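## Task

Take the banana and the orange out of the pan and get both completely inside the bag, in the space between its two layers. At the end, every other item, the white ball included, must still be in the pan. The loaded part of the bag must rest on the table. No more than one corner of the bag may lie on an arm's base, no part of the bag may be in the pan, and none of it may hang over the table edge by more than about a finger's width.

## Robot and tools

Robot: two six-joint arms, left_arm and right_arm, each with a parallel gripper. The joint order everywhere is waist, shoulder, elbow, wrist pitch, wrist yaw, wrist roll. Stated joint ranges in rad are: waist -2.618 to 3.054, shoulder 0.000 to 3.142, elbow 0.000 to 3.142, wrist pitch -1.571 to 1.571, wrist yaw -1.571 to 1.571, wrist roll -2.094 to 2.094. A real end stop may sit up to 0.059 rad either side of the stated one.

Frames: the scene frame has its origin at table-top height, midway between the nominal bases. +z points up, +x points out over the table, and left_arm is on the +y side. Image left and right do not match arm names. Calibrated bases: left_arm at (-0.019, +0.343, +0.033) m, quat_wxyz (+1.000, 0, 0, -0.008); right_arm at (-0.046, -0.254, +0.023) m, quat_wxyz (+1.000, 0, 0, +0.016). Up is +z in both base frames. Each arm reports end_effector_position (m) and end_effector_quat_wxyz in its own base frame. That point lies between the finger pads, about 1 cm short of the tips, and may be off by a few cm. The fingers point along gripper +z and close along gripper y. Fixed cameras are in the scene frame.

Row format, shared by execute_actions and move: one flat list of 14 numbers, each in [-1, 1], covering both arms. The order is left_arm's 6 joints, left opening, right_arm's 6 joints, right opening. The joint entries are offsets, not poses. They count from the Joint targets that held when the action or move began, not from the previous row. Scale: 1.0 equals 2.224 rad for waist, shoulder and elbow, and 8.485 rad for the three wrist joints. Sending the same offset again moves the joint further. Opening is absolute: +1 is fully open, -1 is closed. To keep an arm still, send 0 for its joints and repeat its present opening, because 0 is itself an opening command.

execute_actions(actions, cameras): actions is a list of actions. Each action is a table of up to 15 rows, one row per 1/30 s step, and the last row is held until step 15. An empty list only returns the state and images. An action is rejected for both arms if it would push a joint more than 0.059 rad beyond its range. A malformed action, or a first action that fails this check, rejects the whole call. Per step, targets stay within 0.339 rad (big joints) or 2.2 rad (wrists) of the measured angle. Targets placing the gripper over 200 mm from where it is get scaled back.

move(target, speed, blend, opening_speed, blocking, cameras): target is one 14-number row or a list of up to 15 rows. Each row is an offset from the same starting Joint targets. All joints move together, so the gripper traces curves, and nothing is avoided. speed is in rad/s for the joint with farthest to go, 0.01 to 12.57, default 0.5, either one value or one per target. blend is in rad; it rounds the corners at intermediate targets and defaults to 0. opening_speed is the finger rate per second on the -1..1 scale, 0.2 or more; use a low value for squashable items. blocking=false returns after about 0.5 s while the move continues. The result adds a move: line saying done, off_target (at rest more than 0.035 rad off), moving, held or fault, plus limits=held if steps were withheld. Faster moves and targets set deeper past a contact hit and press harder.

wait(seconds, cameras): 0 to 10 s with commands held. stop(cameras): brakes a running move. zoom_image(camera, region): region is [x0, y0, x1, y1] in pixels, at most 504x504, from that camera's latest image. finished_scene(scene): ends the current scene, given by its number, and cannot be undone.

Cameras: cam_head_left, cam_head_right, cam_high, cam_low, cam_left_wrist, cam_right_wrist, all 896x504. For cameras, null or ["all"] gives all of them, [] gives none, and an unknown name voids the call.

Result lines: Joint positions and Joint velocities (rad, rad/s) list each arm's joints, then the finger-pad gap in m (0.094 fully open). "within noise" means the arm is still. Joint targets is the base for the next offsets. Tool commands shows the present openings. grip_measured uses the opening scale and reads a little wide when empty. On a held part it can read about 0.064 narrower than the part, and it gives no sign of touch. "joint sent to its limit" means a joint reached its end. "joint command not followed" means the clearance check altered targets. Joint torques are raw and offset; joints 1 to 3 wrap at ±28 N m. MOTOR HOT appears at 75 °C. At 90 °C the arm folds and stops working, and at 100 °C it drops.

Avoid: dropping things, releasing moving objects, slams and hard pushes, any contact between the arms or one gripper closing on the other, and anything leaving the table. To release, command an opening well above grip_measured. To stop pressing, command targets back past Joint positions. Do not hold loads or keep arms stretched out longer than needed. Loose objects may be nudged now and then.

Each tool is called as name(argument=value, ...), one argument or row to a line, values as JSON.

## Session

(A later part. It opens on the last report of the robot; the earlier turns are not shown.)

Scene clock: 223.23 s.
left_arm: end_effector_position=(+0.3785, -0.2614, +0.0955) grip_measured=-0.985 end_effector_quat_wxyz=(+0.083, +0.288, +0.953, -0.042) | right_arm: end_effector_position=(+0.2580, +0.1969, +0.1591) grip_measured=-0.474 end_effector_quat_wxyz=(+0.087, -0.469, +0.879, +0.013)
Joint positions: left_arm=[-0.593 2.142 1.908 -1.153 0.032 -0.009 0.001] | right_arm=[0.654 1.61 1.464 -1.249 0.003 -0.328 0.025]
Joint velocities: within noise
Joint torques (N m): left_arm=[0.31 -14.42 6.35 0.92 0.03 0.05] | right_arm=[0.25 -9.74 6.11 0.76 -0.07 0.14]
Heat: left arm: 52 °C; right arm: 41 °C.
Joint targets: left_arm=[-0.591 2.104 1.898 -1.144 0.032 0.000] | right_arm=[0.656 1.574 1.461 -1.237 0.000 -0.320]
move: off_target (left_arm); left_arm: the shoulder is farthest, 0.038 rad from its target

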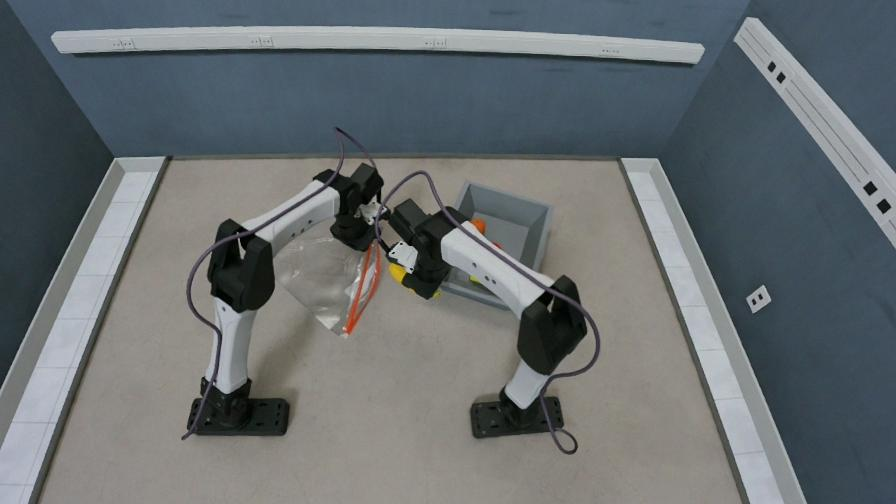

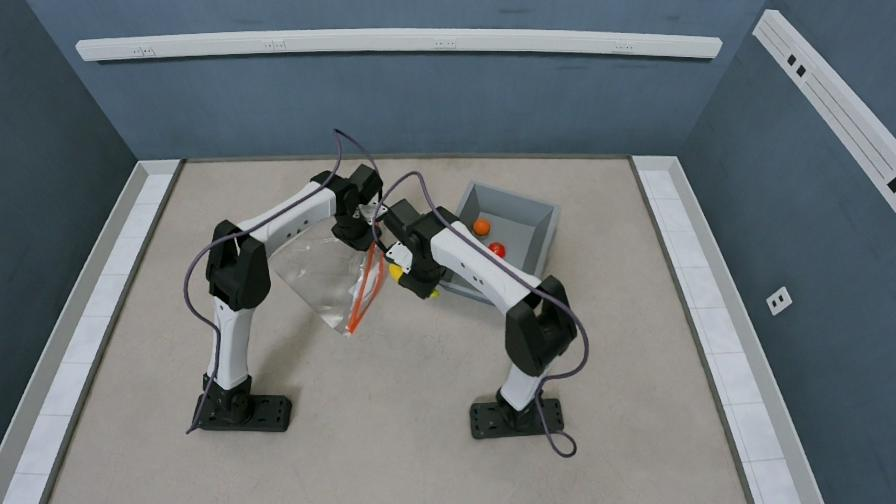

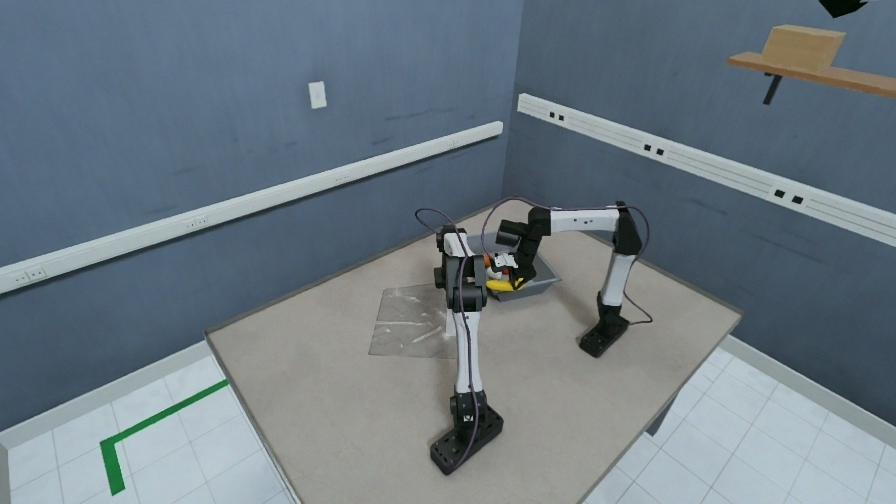

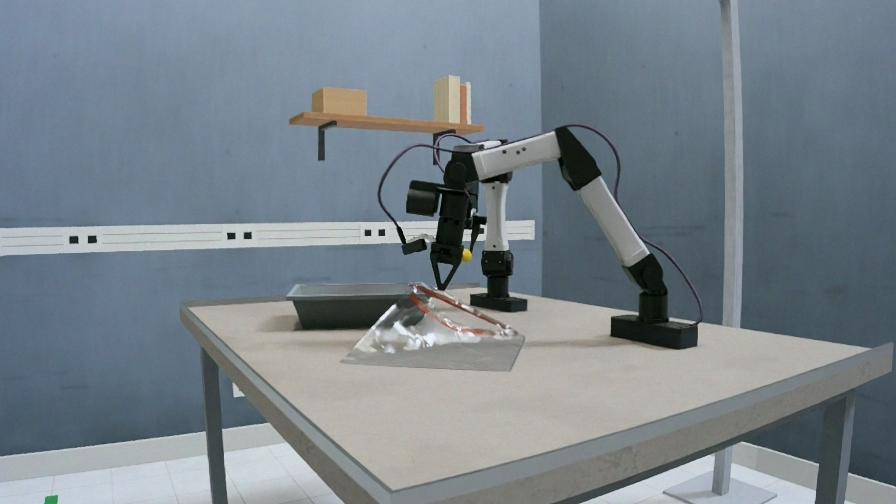

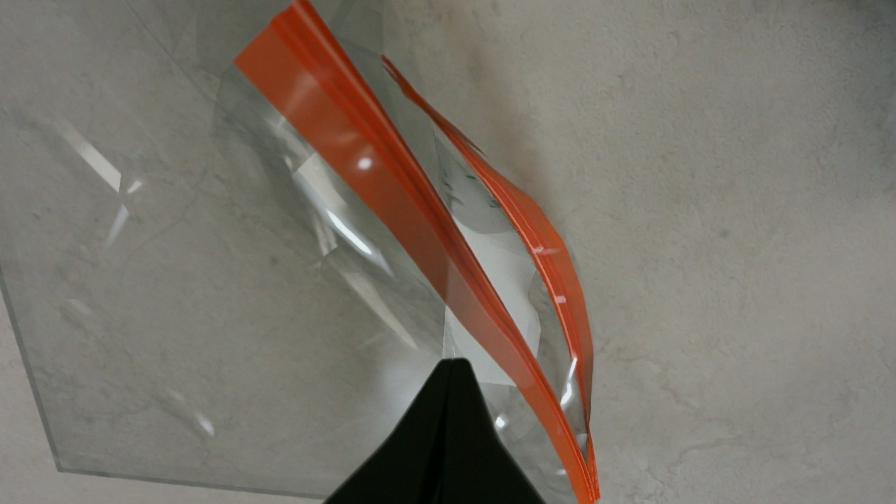

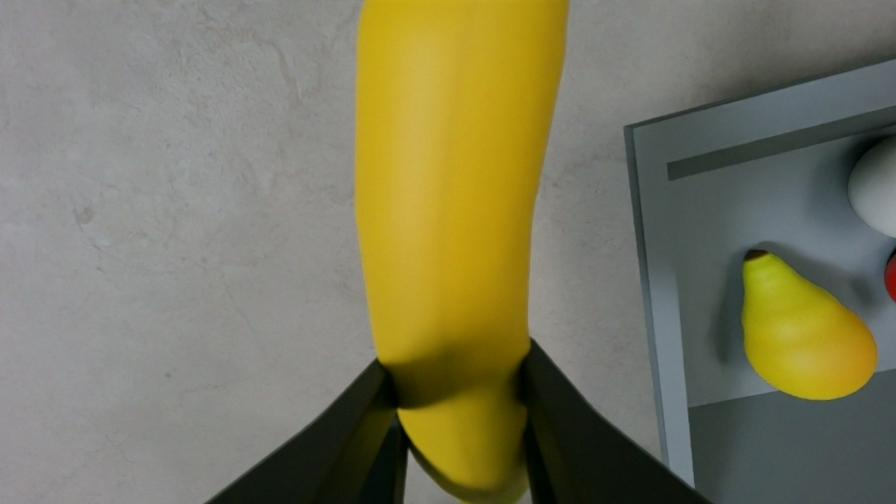

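move(
  target=[0,0,0,0,0,0,-1,0.0328,-0.0153,-0.2329,0.057,0,0.0098,-0.75],
  speed=0.4,
)

zoom_image(
  camera="cam_head_left",
  region=[260, 150, 480, 350],
)

zoom_image(
  camera="cam_low",
  region=[330, 200, 590, 390],
)

Scene clock: 225.87 s.
left_arm: end_effector_position=(+0.3785, -0.2614, +0.0955) grip_measured=-0.985 end_effector_quat_wxyz=(+0.083, +0.288, +0.953, -0.042) | right_arm: end_effector_position=(+0.2225, +0.1955, +0.0390) grip_measured=-0.474 end_effector_quat_wxyz=(+0.084, -0.463, +0.882, +0.019)
Joint positions: left_arm=[-0.593 2.142 1.908 -1.153 0.032 -0.009 0.001] | right_arm=[0.723 1.575 0.943 -0.768 0.003 -0.244 0.025]
Joint velocities: within noise
Joint torques (N m): left_arm=[0.34 -14.38 6.32 0.93 0.03 0.04] | right_arm=[0.69 -9.01 6 0.77 -0.07 0.13]
Heat: left arm: 52 °C; right arm: 42 °C.
Joint targets: left_arm=[-0.591 2.104 1.898 -1.144 0.032 0.000] | right_arm=[0.729 1.540 0.943 -0.753 0.000 -0.237]
move: off_target (left_arm); left_arm: the shoulder is farthest, 0.038 rad from its target

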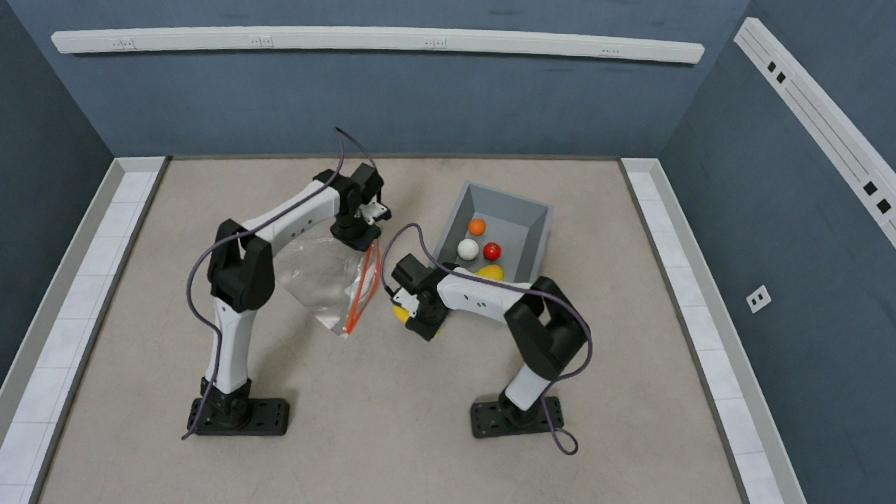

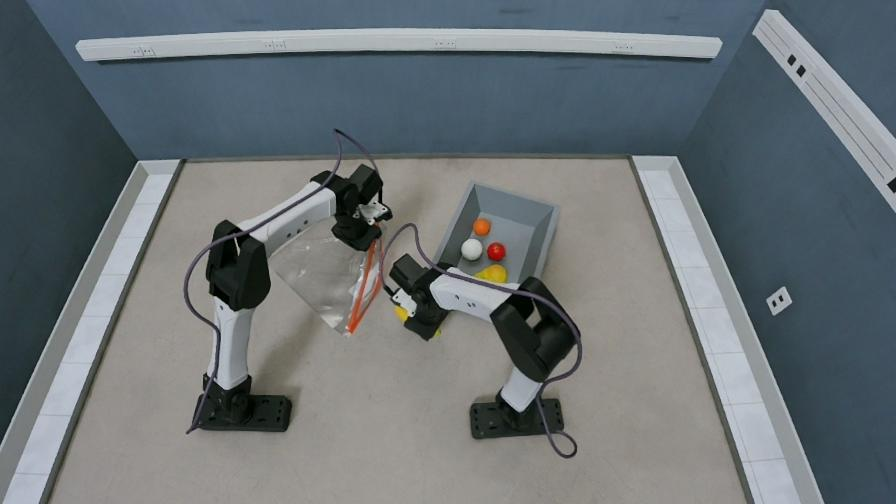

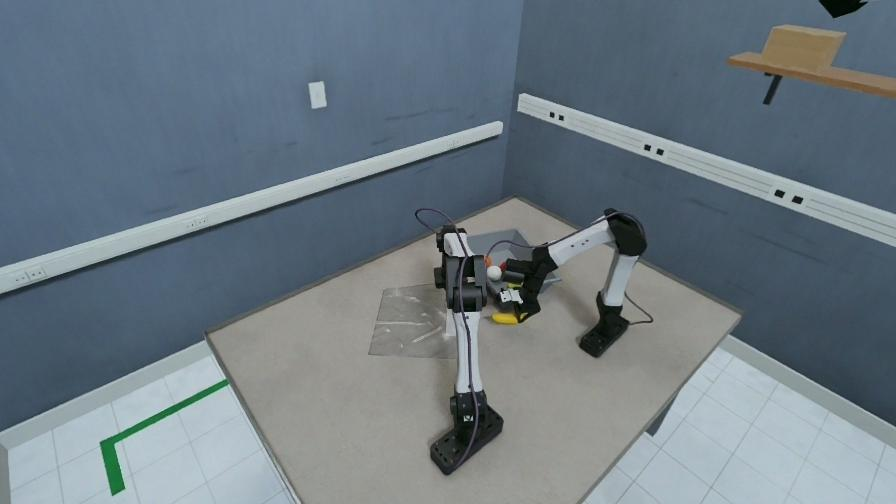

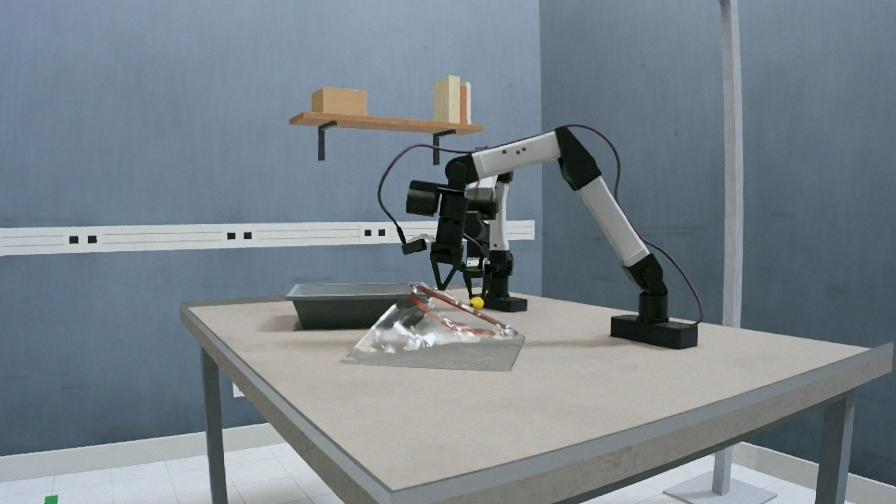

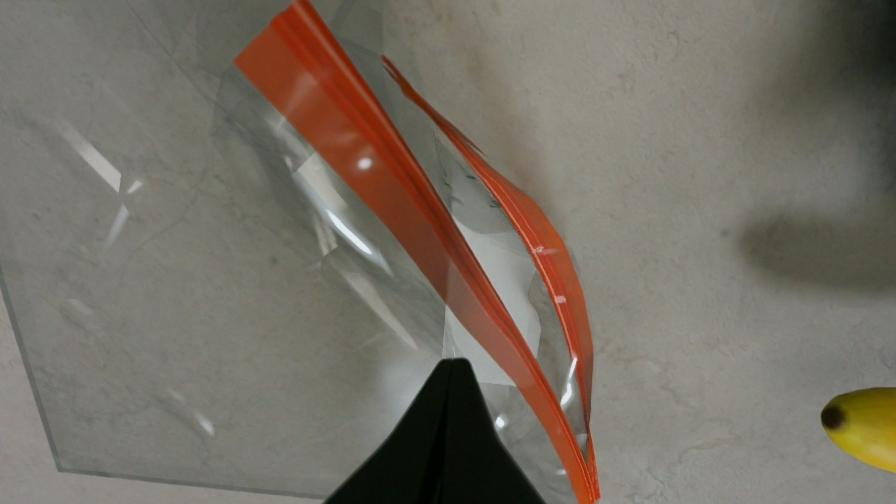

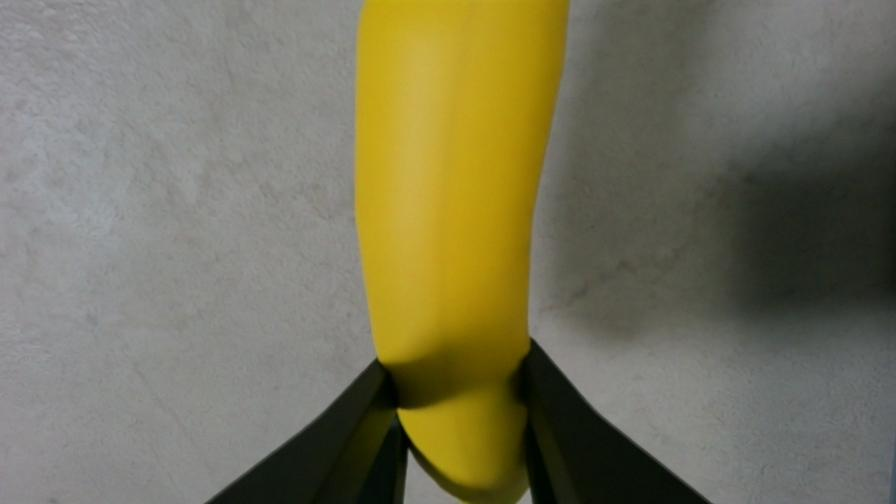

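Scaled by 2.291 from the camera's 896x504 image, which has a finer 1280x720 frame.

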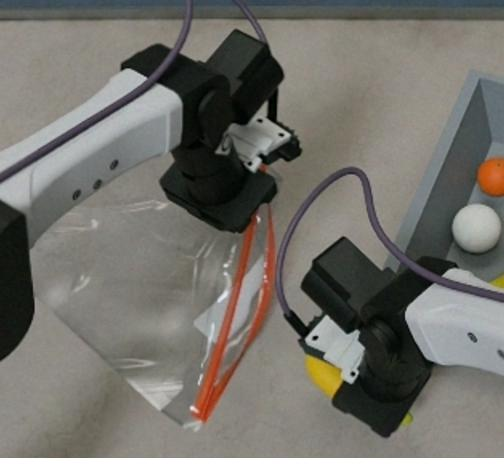

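Scaled by 1.938 from the camera's 896x504 image, which has a finer 1280x720 frame.

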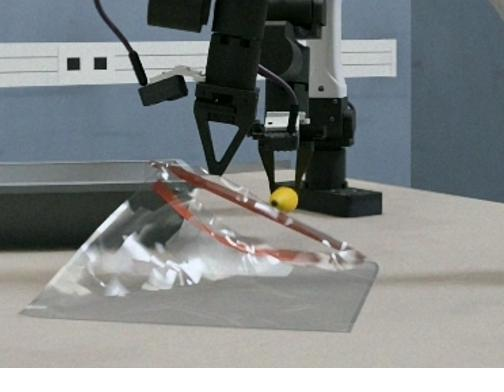

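move(
  target=[0,0,0,0,0,0,-1,0.0162,0.1118,0.1007,0.003,0,0.0044,-0.75],
  speed=0.3,
  cameras=["cam_head_left","cam_left_wrist","cam_low"],
)

zoom_image(
  camera="cam_head_left",
  region=[260, 150, 480, 350],
)

zoom_image(
  camera="cam_low",
  region=[330, 200, 590, 390],
)

Scene clock: 227.90 s.
left_arm: end_effector_position=(+0.3785, -0.2614, +0.0955) grip_measured=-0.985 end_effector_quat_wxyz=(+0.083, +0.288, +0.953, -0.042) | right_arm: end_effector_position=(+0.2575, +0.2434, +0.0328) grip_measured=-0.474 end_effector_quat_wxyz=(+0.093, -0.462, +0.881, +0.025)
Joint positions: left_arm=[-0.593 2.142 1.908 -1.153 0.032 -0.009 0.001] | right_arm=[0.759 1.779 1.14 -0.739 0.003 -0.207 0.025]
Joint velocities: within noise
Joint torques (N m): left_arm=[0.31 -14.41 6.39 0.94 0.03 0.04] | right_arm=[0.65 -6.89 8.55 0.78 -0.07 0.15]
Heat: left arm: 52 °C; right arm: 41 °C.
Joint targets: left_arm=[-0.591 2.104 1.898 -1.144 0.032 0.000] | right_arm=[0.766 1.789 1.167 -0.728 0.000 -0.199]
move: off_target (left_arm); left_arm: the shoulder is farthest, 0.038 rad from its target
Images, in order (width x height): cam_head_left 896x504, cam_low 896x504, cam_left_wrist 896x504.

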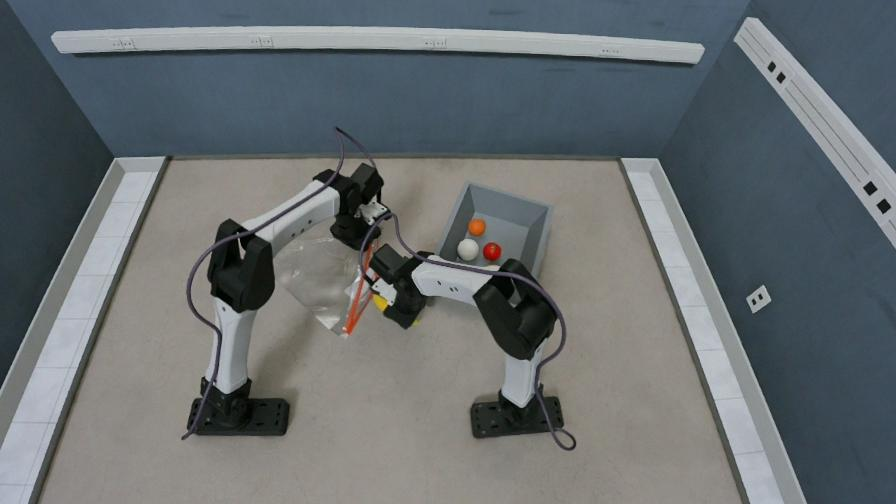

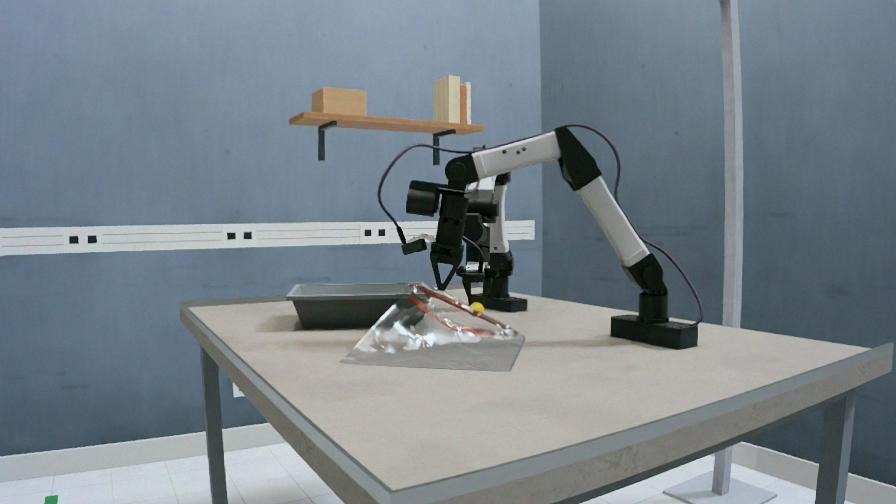

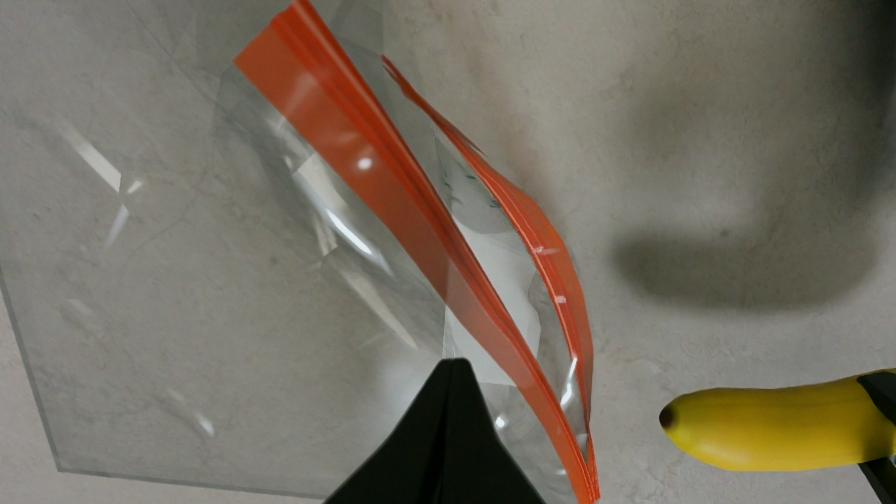

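Scaled by 2.291 from the camera's 896x504 image, which has a finer 1280x720 frame.

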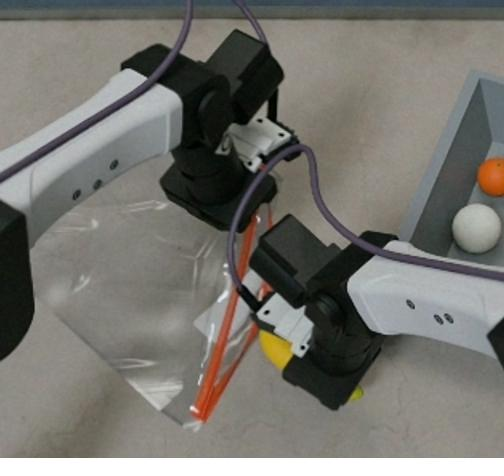

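Scaled by 1.938 from the camera's 896x504 image, which has a finer 1280x720 frame.

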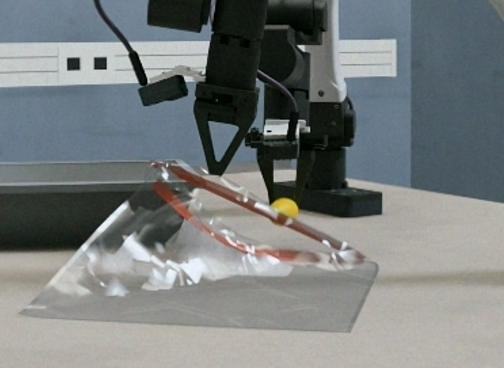

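move(
  target=[0.1124,0,0,0,0.0589,0,-1,0,0,0,0,0,0,-0.75],
  speed=0.3,
  cameras=["cam_head_left","cam_left_wrist","cam_low"],
)

zoom_image(
  camera="cam_head_left",
  region=[260, 150, 480, 350],
)

zoom_image(
  camera="cam_low",
  region=[330, 200, 590, 390],
)

Scene clock: 231.07 s.
left_arm: end_effector_position=(+0.4006, -0.2334, +0.1173) grip_measured=-0.985 end_effector_quat_wxyz=(+0.043, +0.184, +0.946, -0.265) | right_arm: end_effector_position=(+0.2575, +0.2434, +0.0328) grip_measured=-0.474 end_effector_quat_wxyz=(+0.093, -0.462, +0.882, +0.025)
Joint positions: left_arm=[-0.344 2.142 1.908 -1.153 0.515 -0.009 0.001] | right_arm=[0.759 1.779 1.14 -0.739 0.003 -0.206 0.025]
Joint velocities: within noise
Joint torques (N m): left_arm=[0.42 -14.41 6.3 0.91 0.41 0.06] | right_arm=[0.68 -6.89 8.54 0.78 -0.07 0.12]
Heat: left arm: 52 °C; right arm: 41 °C.
Joint targets: left_arm=[-0.341 2.104 1.898 -1.144 0.532 0.000] | right_arm=[0.766 1.789 1.167 -0.728 0.000 -0.199]
move: off_target (left_arm); left_arm: the shoulder is farthest, 0.038 rad from its target
Images, in order (width x height): cam_head_left 896x504, cam_low 896x504, cam_left_wrist 896x504.

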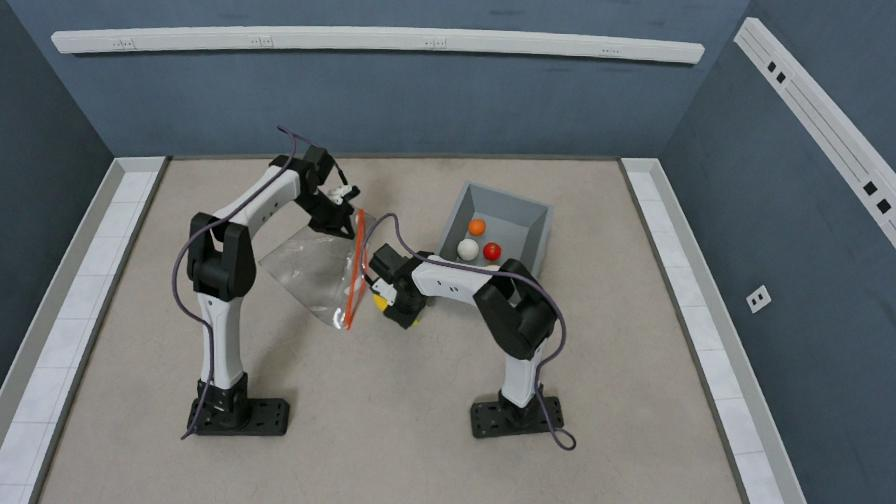

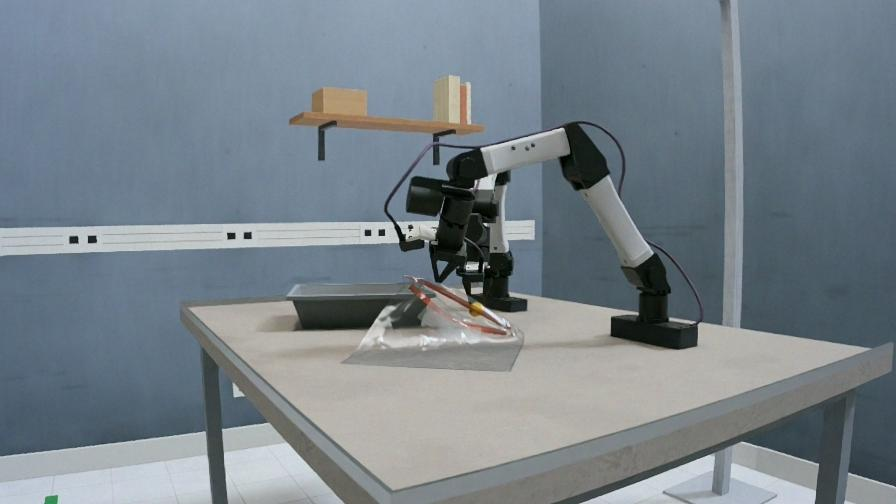

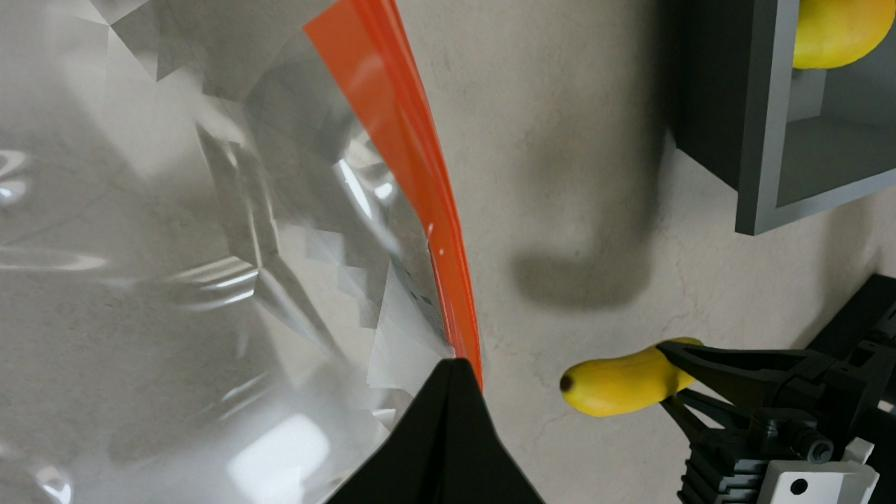

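Scaled by 2.291 from the camera's 896x504 image, which has a finer 1280x720 frame.

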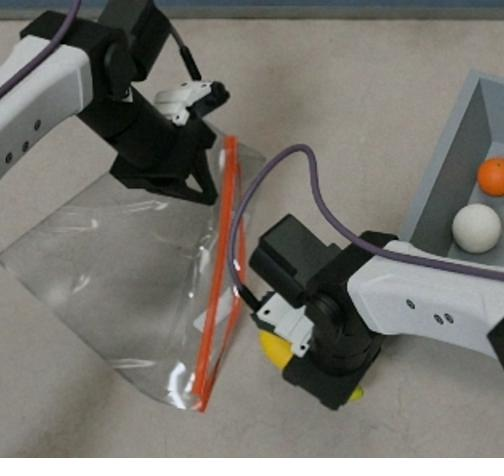

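Scaled by 1.938 from the camera's 896x504 image, which has a finer 1280x720 frame.

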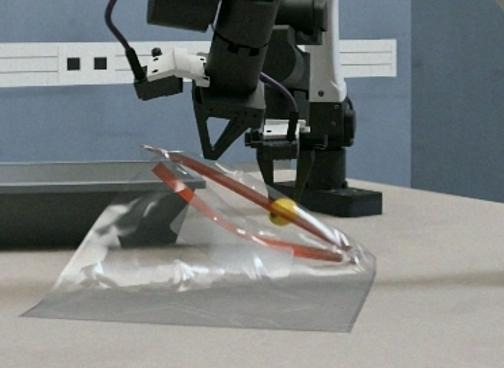

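move(
  target=[0,0,0,0,0,0,-1,-0.0202,0.062,0.0818,-0.0052,0,-0.0106,-0.75],
  speed=0.25,
  cameras=["cam_head_left","cam_left_wrist","cam_low"],
)

zoom_image(
  camera="cam_head_left",
  region=[260, 150, 480, 350],
)

zoom_image(
  camera="cam_low",
  region=[330, 200, 590, 390],
)

Scene clock: 233.20 s.
left_arm: end_effector_position=(+0.4006, -0.2335, +0.1174) grip_measured=-0.985 end_effector_quat_wxyz=(+0.043, +0.184, +0.945, -0.266) | right_arm: end_effector_position=(+0.2971, +0.2632, +0.0346) grip_measured=-0.474 end_effector_quat_wxyz=(+0.102, -0.480, +0.871, +0.022)
Joint positions: left_arm=[-0.344 2.142 1.908 -1.153 0.516 -0.009 0.001] | right_arm=[0.726 1.914 1.322 -0.769 0.003 -0.281 0.025]
Joint velocities: within noise
Joint torques (N m): left_arm=[0.44 -14.35 6.31 0.9 0.45 0.07] | right_arm=[-0.54 -7.98 8.68 0.67 -0.07 -0.08]
Heat: left arm: 53 °C; right arm: 41 °C.
Joint targets: left_arm=[-0.341 2.104 1.898 -1.144 0.532 0.000] | right_arm=[0.721 1.927 1.349 -0.772 0.000 -0.289]
move: off_target (left_arm); left_arm: the shoulder is farthest, 0.038 rad from its target
Images, in order (width x height): cam_head_left 896x504, cam_low 896x504, cam_left_wrist 896x504.

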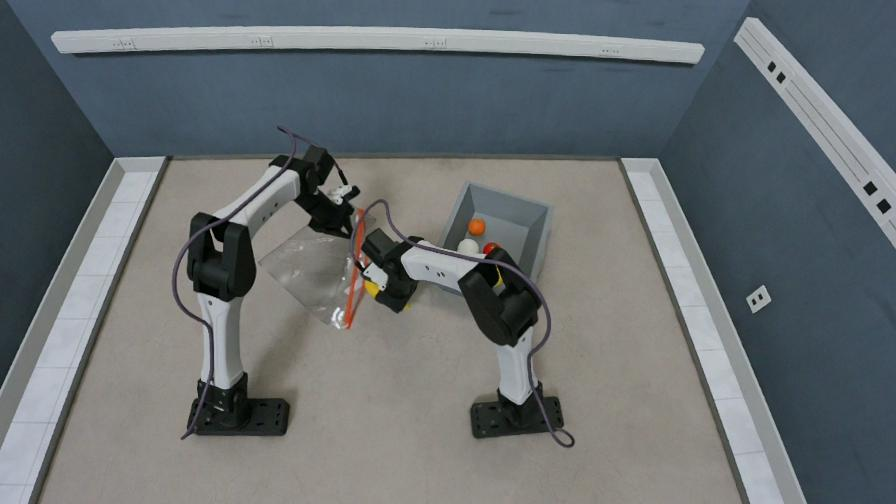

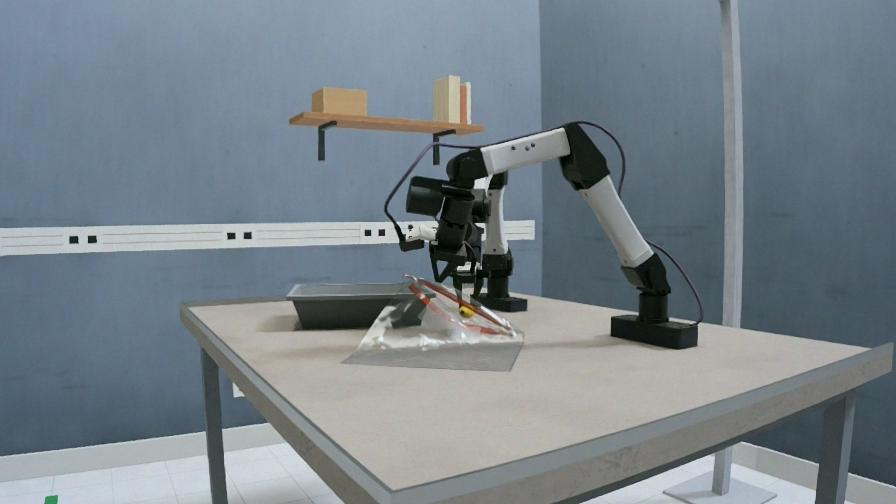

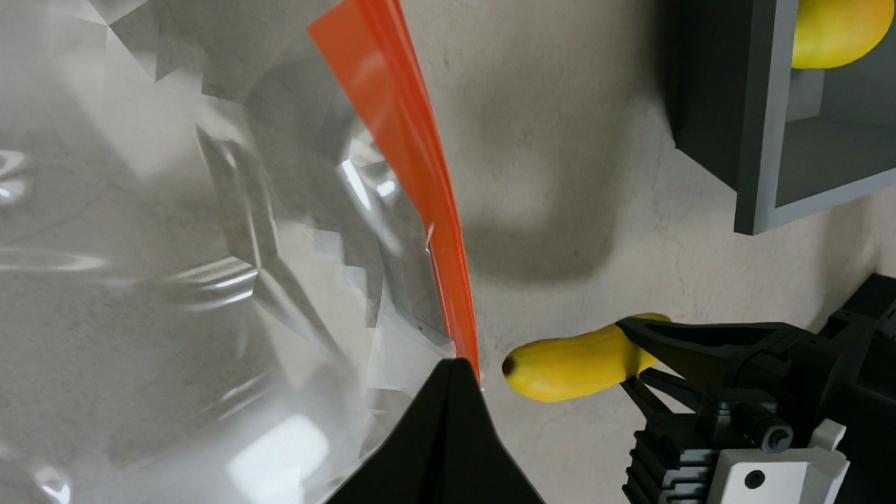

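Scaled by 2.291 from the camera's 896x504 image, which has a finer 1280x720 frame.

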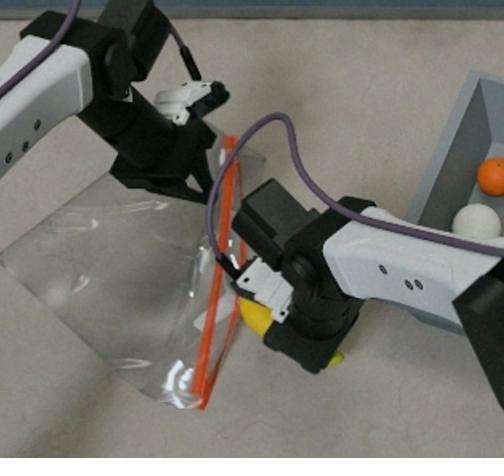

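Scaled by 1.938 from the camera's 896x504 image, which has a finer 1280x720 frame.

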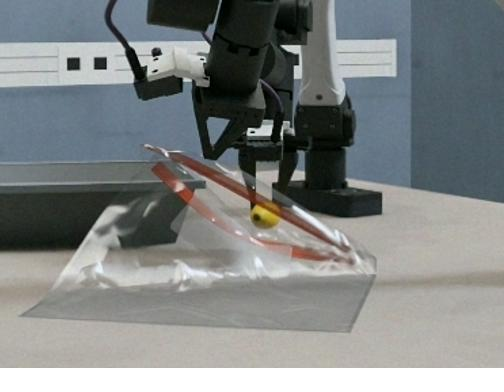

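move(
  target=[0,0,0,0,0,0,-1,0.0079,0.0519,0.0797,-0.0067,0,-0.0006,-0.75],
  speed=0.2,
  cameras=["cam_head_left","cam_left_wrist","cam_low"],
)

zoom_image(
  camera="cam_head_left",
  region=[260, 150, 480, 350],
)

zoom_image(
  camera="cam_low",
  region=[330, 200, 590, 390],
)

Scene clock: 234.87 s.
left_arm: end_effector_position=(+0.4006, -0.2335, +0.1174) grip_measured=-0.985 end_effector_quat_wxyz=(+0.043, +0.184, +0.945, -0.266) | right_arm: end_effector_position=(+0.3211, +0.2874, +0.0380) grip_measured=-0.474 end_effector_quat_wxyz=(+0.105, -0.484, +0.868, +0.022)
Joint positions: left_arm=[-0.344 2.142 1.908 -1.153 0.516 -0.009 0.001] | right_arm=[0.731 2.029 1.499 -0.826 0.003 -0.287 0.025]
Joint velocities: within noise
Joint torques (N m): left_arm=[0.38 -14.37 6.35 0.91 0.44 0.07] | right_arm=[0.68 -8.92 8.85 0.69 -0.07 -0.02]
Heat: left arm: 53 °C; right arm: 41 °C.
Joint targets: left_arm=[-0.341 2.104 1.898 -1.144 0.532 0.000] | right_arm=[0.738 2.042 1.526 -0.829 0.000 -0.295]
move: off_target (left_arm); left_arm: the shoulder is farthest, 0.038 rad from its target
Images, in order (width x height): cam_head_left 896x504, cam_low 896x504, cam_left_wrist 896x504.

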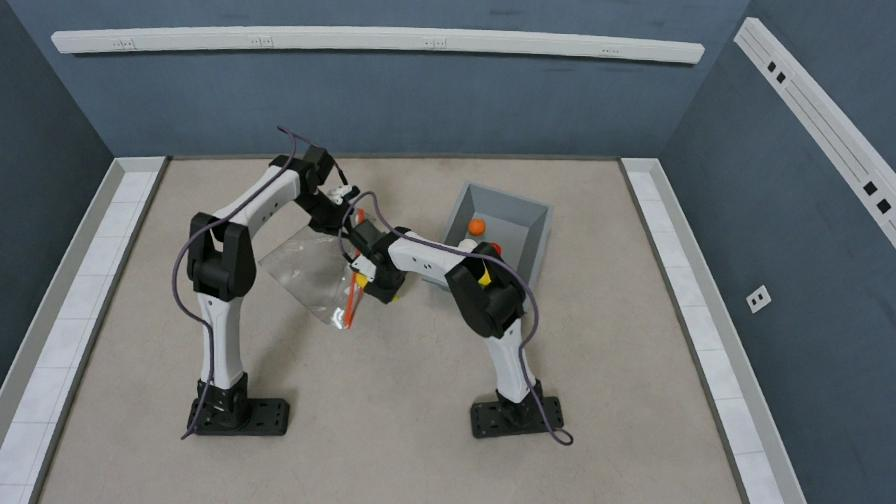

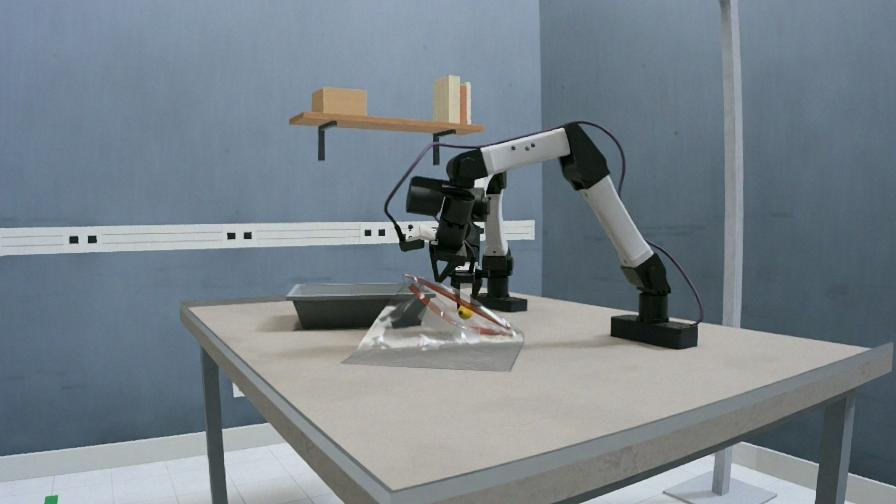

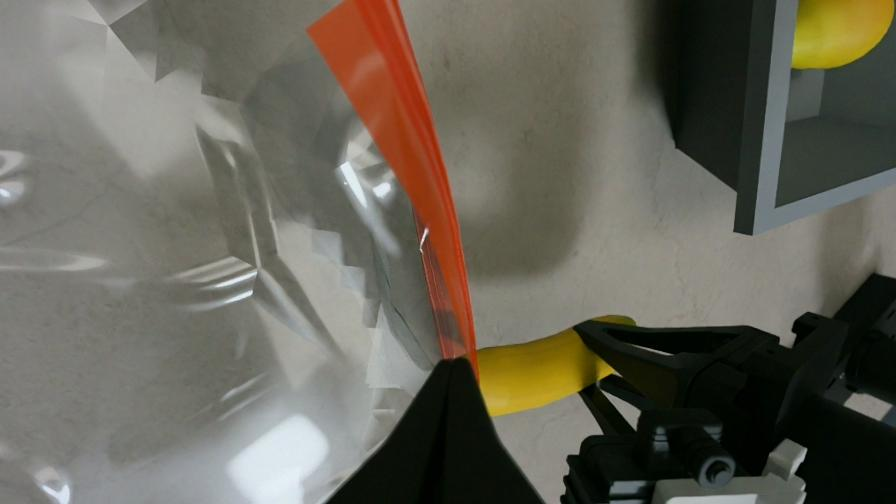

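Scaled by 2.291 from the camera's 896x504 image, which has a finer 1280x720 frame.

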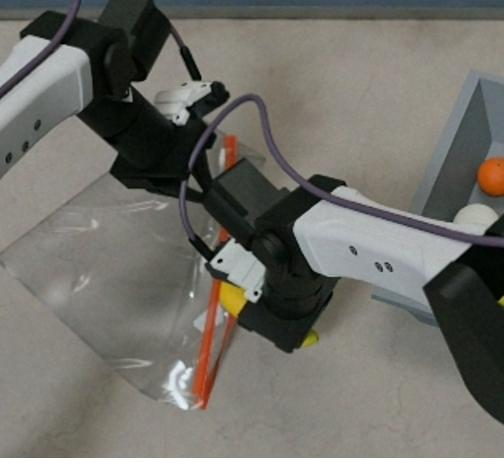

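Scaled by 1.938 from the camera's 896x504 image, which has a finer 1280x720 frame.

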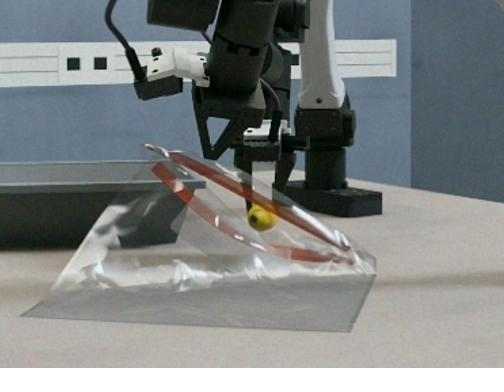

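move(
  target=[0,0,0,0,0,0,-1,0.1133,-0.0135,-0.0589,0.0113,0.0471,-0.0177,-0.75],
  speed=0.2,
  cameras=["cam_head_left","cam_left_wrist","cam_low"],
)

zoom_image(
  camera="cam_head_left",
  region=[260, 150, 480, 350],
)

zoom_image(
  camera="cam_low",
  region=[330, 200, 590, 390],
)

Scene clock: 238.33 s.
left_arm: end_effector_position=(+0.4006, -0.2335, +0.1174) grip_measured=-0.985 end_effector_quat_wxyz=(+0.043, +0.184, +0.945, -0.266) | right_arm: end_effector_position=(+0.2831, +0.3098, +0.0254) grip_measured=-0.474 end_effector_quat_wxyz=(+0.143, -0.624, +0.752, -0.159)
Joint positions: left_arm=[-0.344 2.142 1.908 -1.153 0.516 -0.009 0.001] | right_arm=[0.986 2.029 1.398 -0.747 0.387 -0.438 0.025]
Joint velocities: within noise
Joint torques (N m): left_arm=[0.42 -14.38 6.34 0.92 0.45 0.07] | right_arm=[0.44 -11.32 5.78 0.81 0.22 0.01]
Heat: left arm: 53 °C; right arm: 41 °C.
Joint targets: left_arm=[-0.341 2.104 1.898 -1.144 0.532 0.000] | right_arm=[0.990 2.012 1.395 -0.733 0.400 -0.445]
move: off_target (left_arm); left_arm: the shoulder is farthest, 0.038 rad from its target
Images, in order (width x height): cam_head_left 896x504, cam_low 896x504, cam_left_wrist 896x504.

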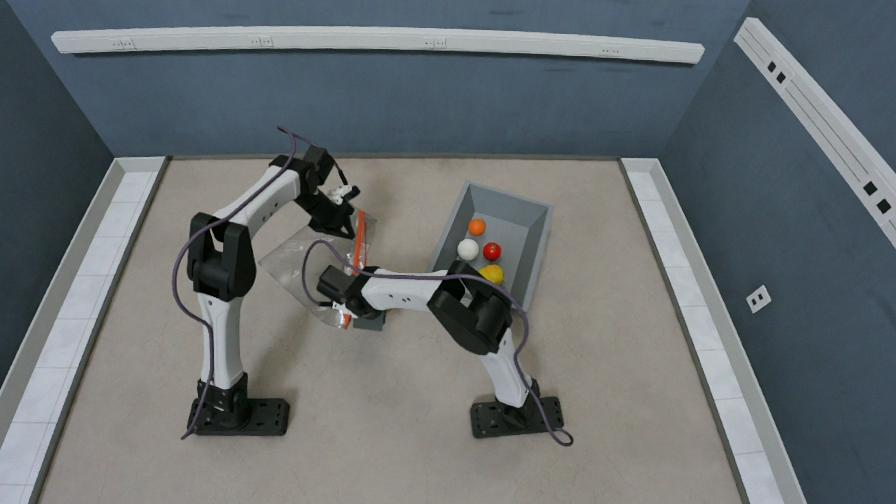

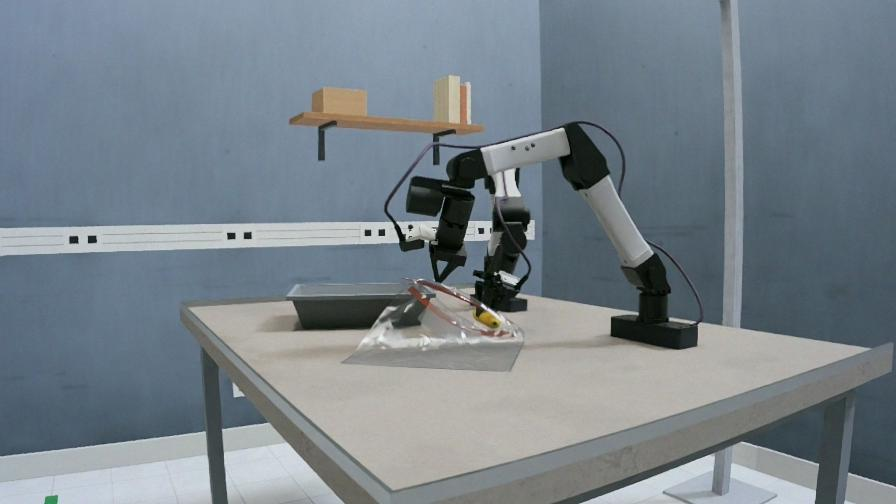

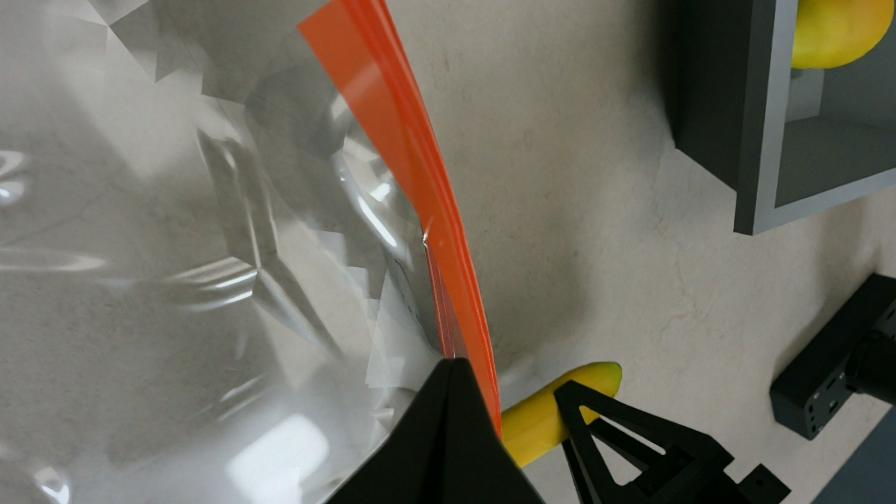

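Scaled by 2.291 from the camera's 896x504 image, which has a finer 1280x720 frame.

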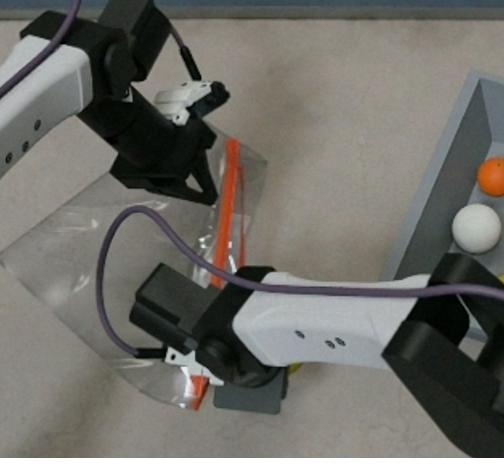

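Scaled by 1.938 from the camera's 896x504 image, which has a finer 1280x720 frame.

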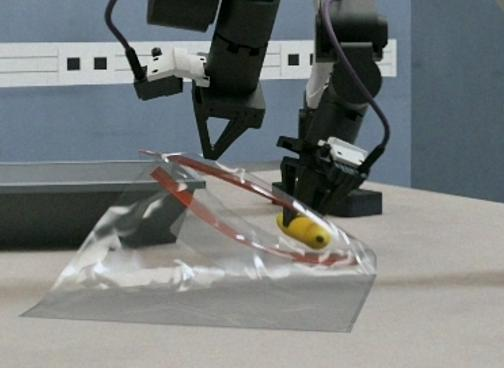

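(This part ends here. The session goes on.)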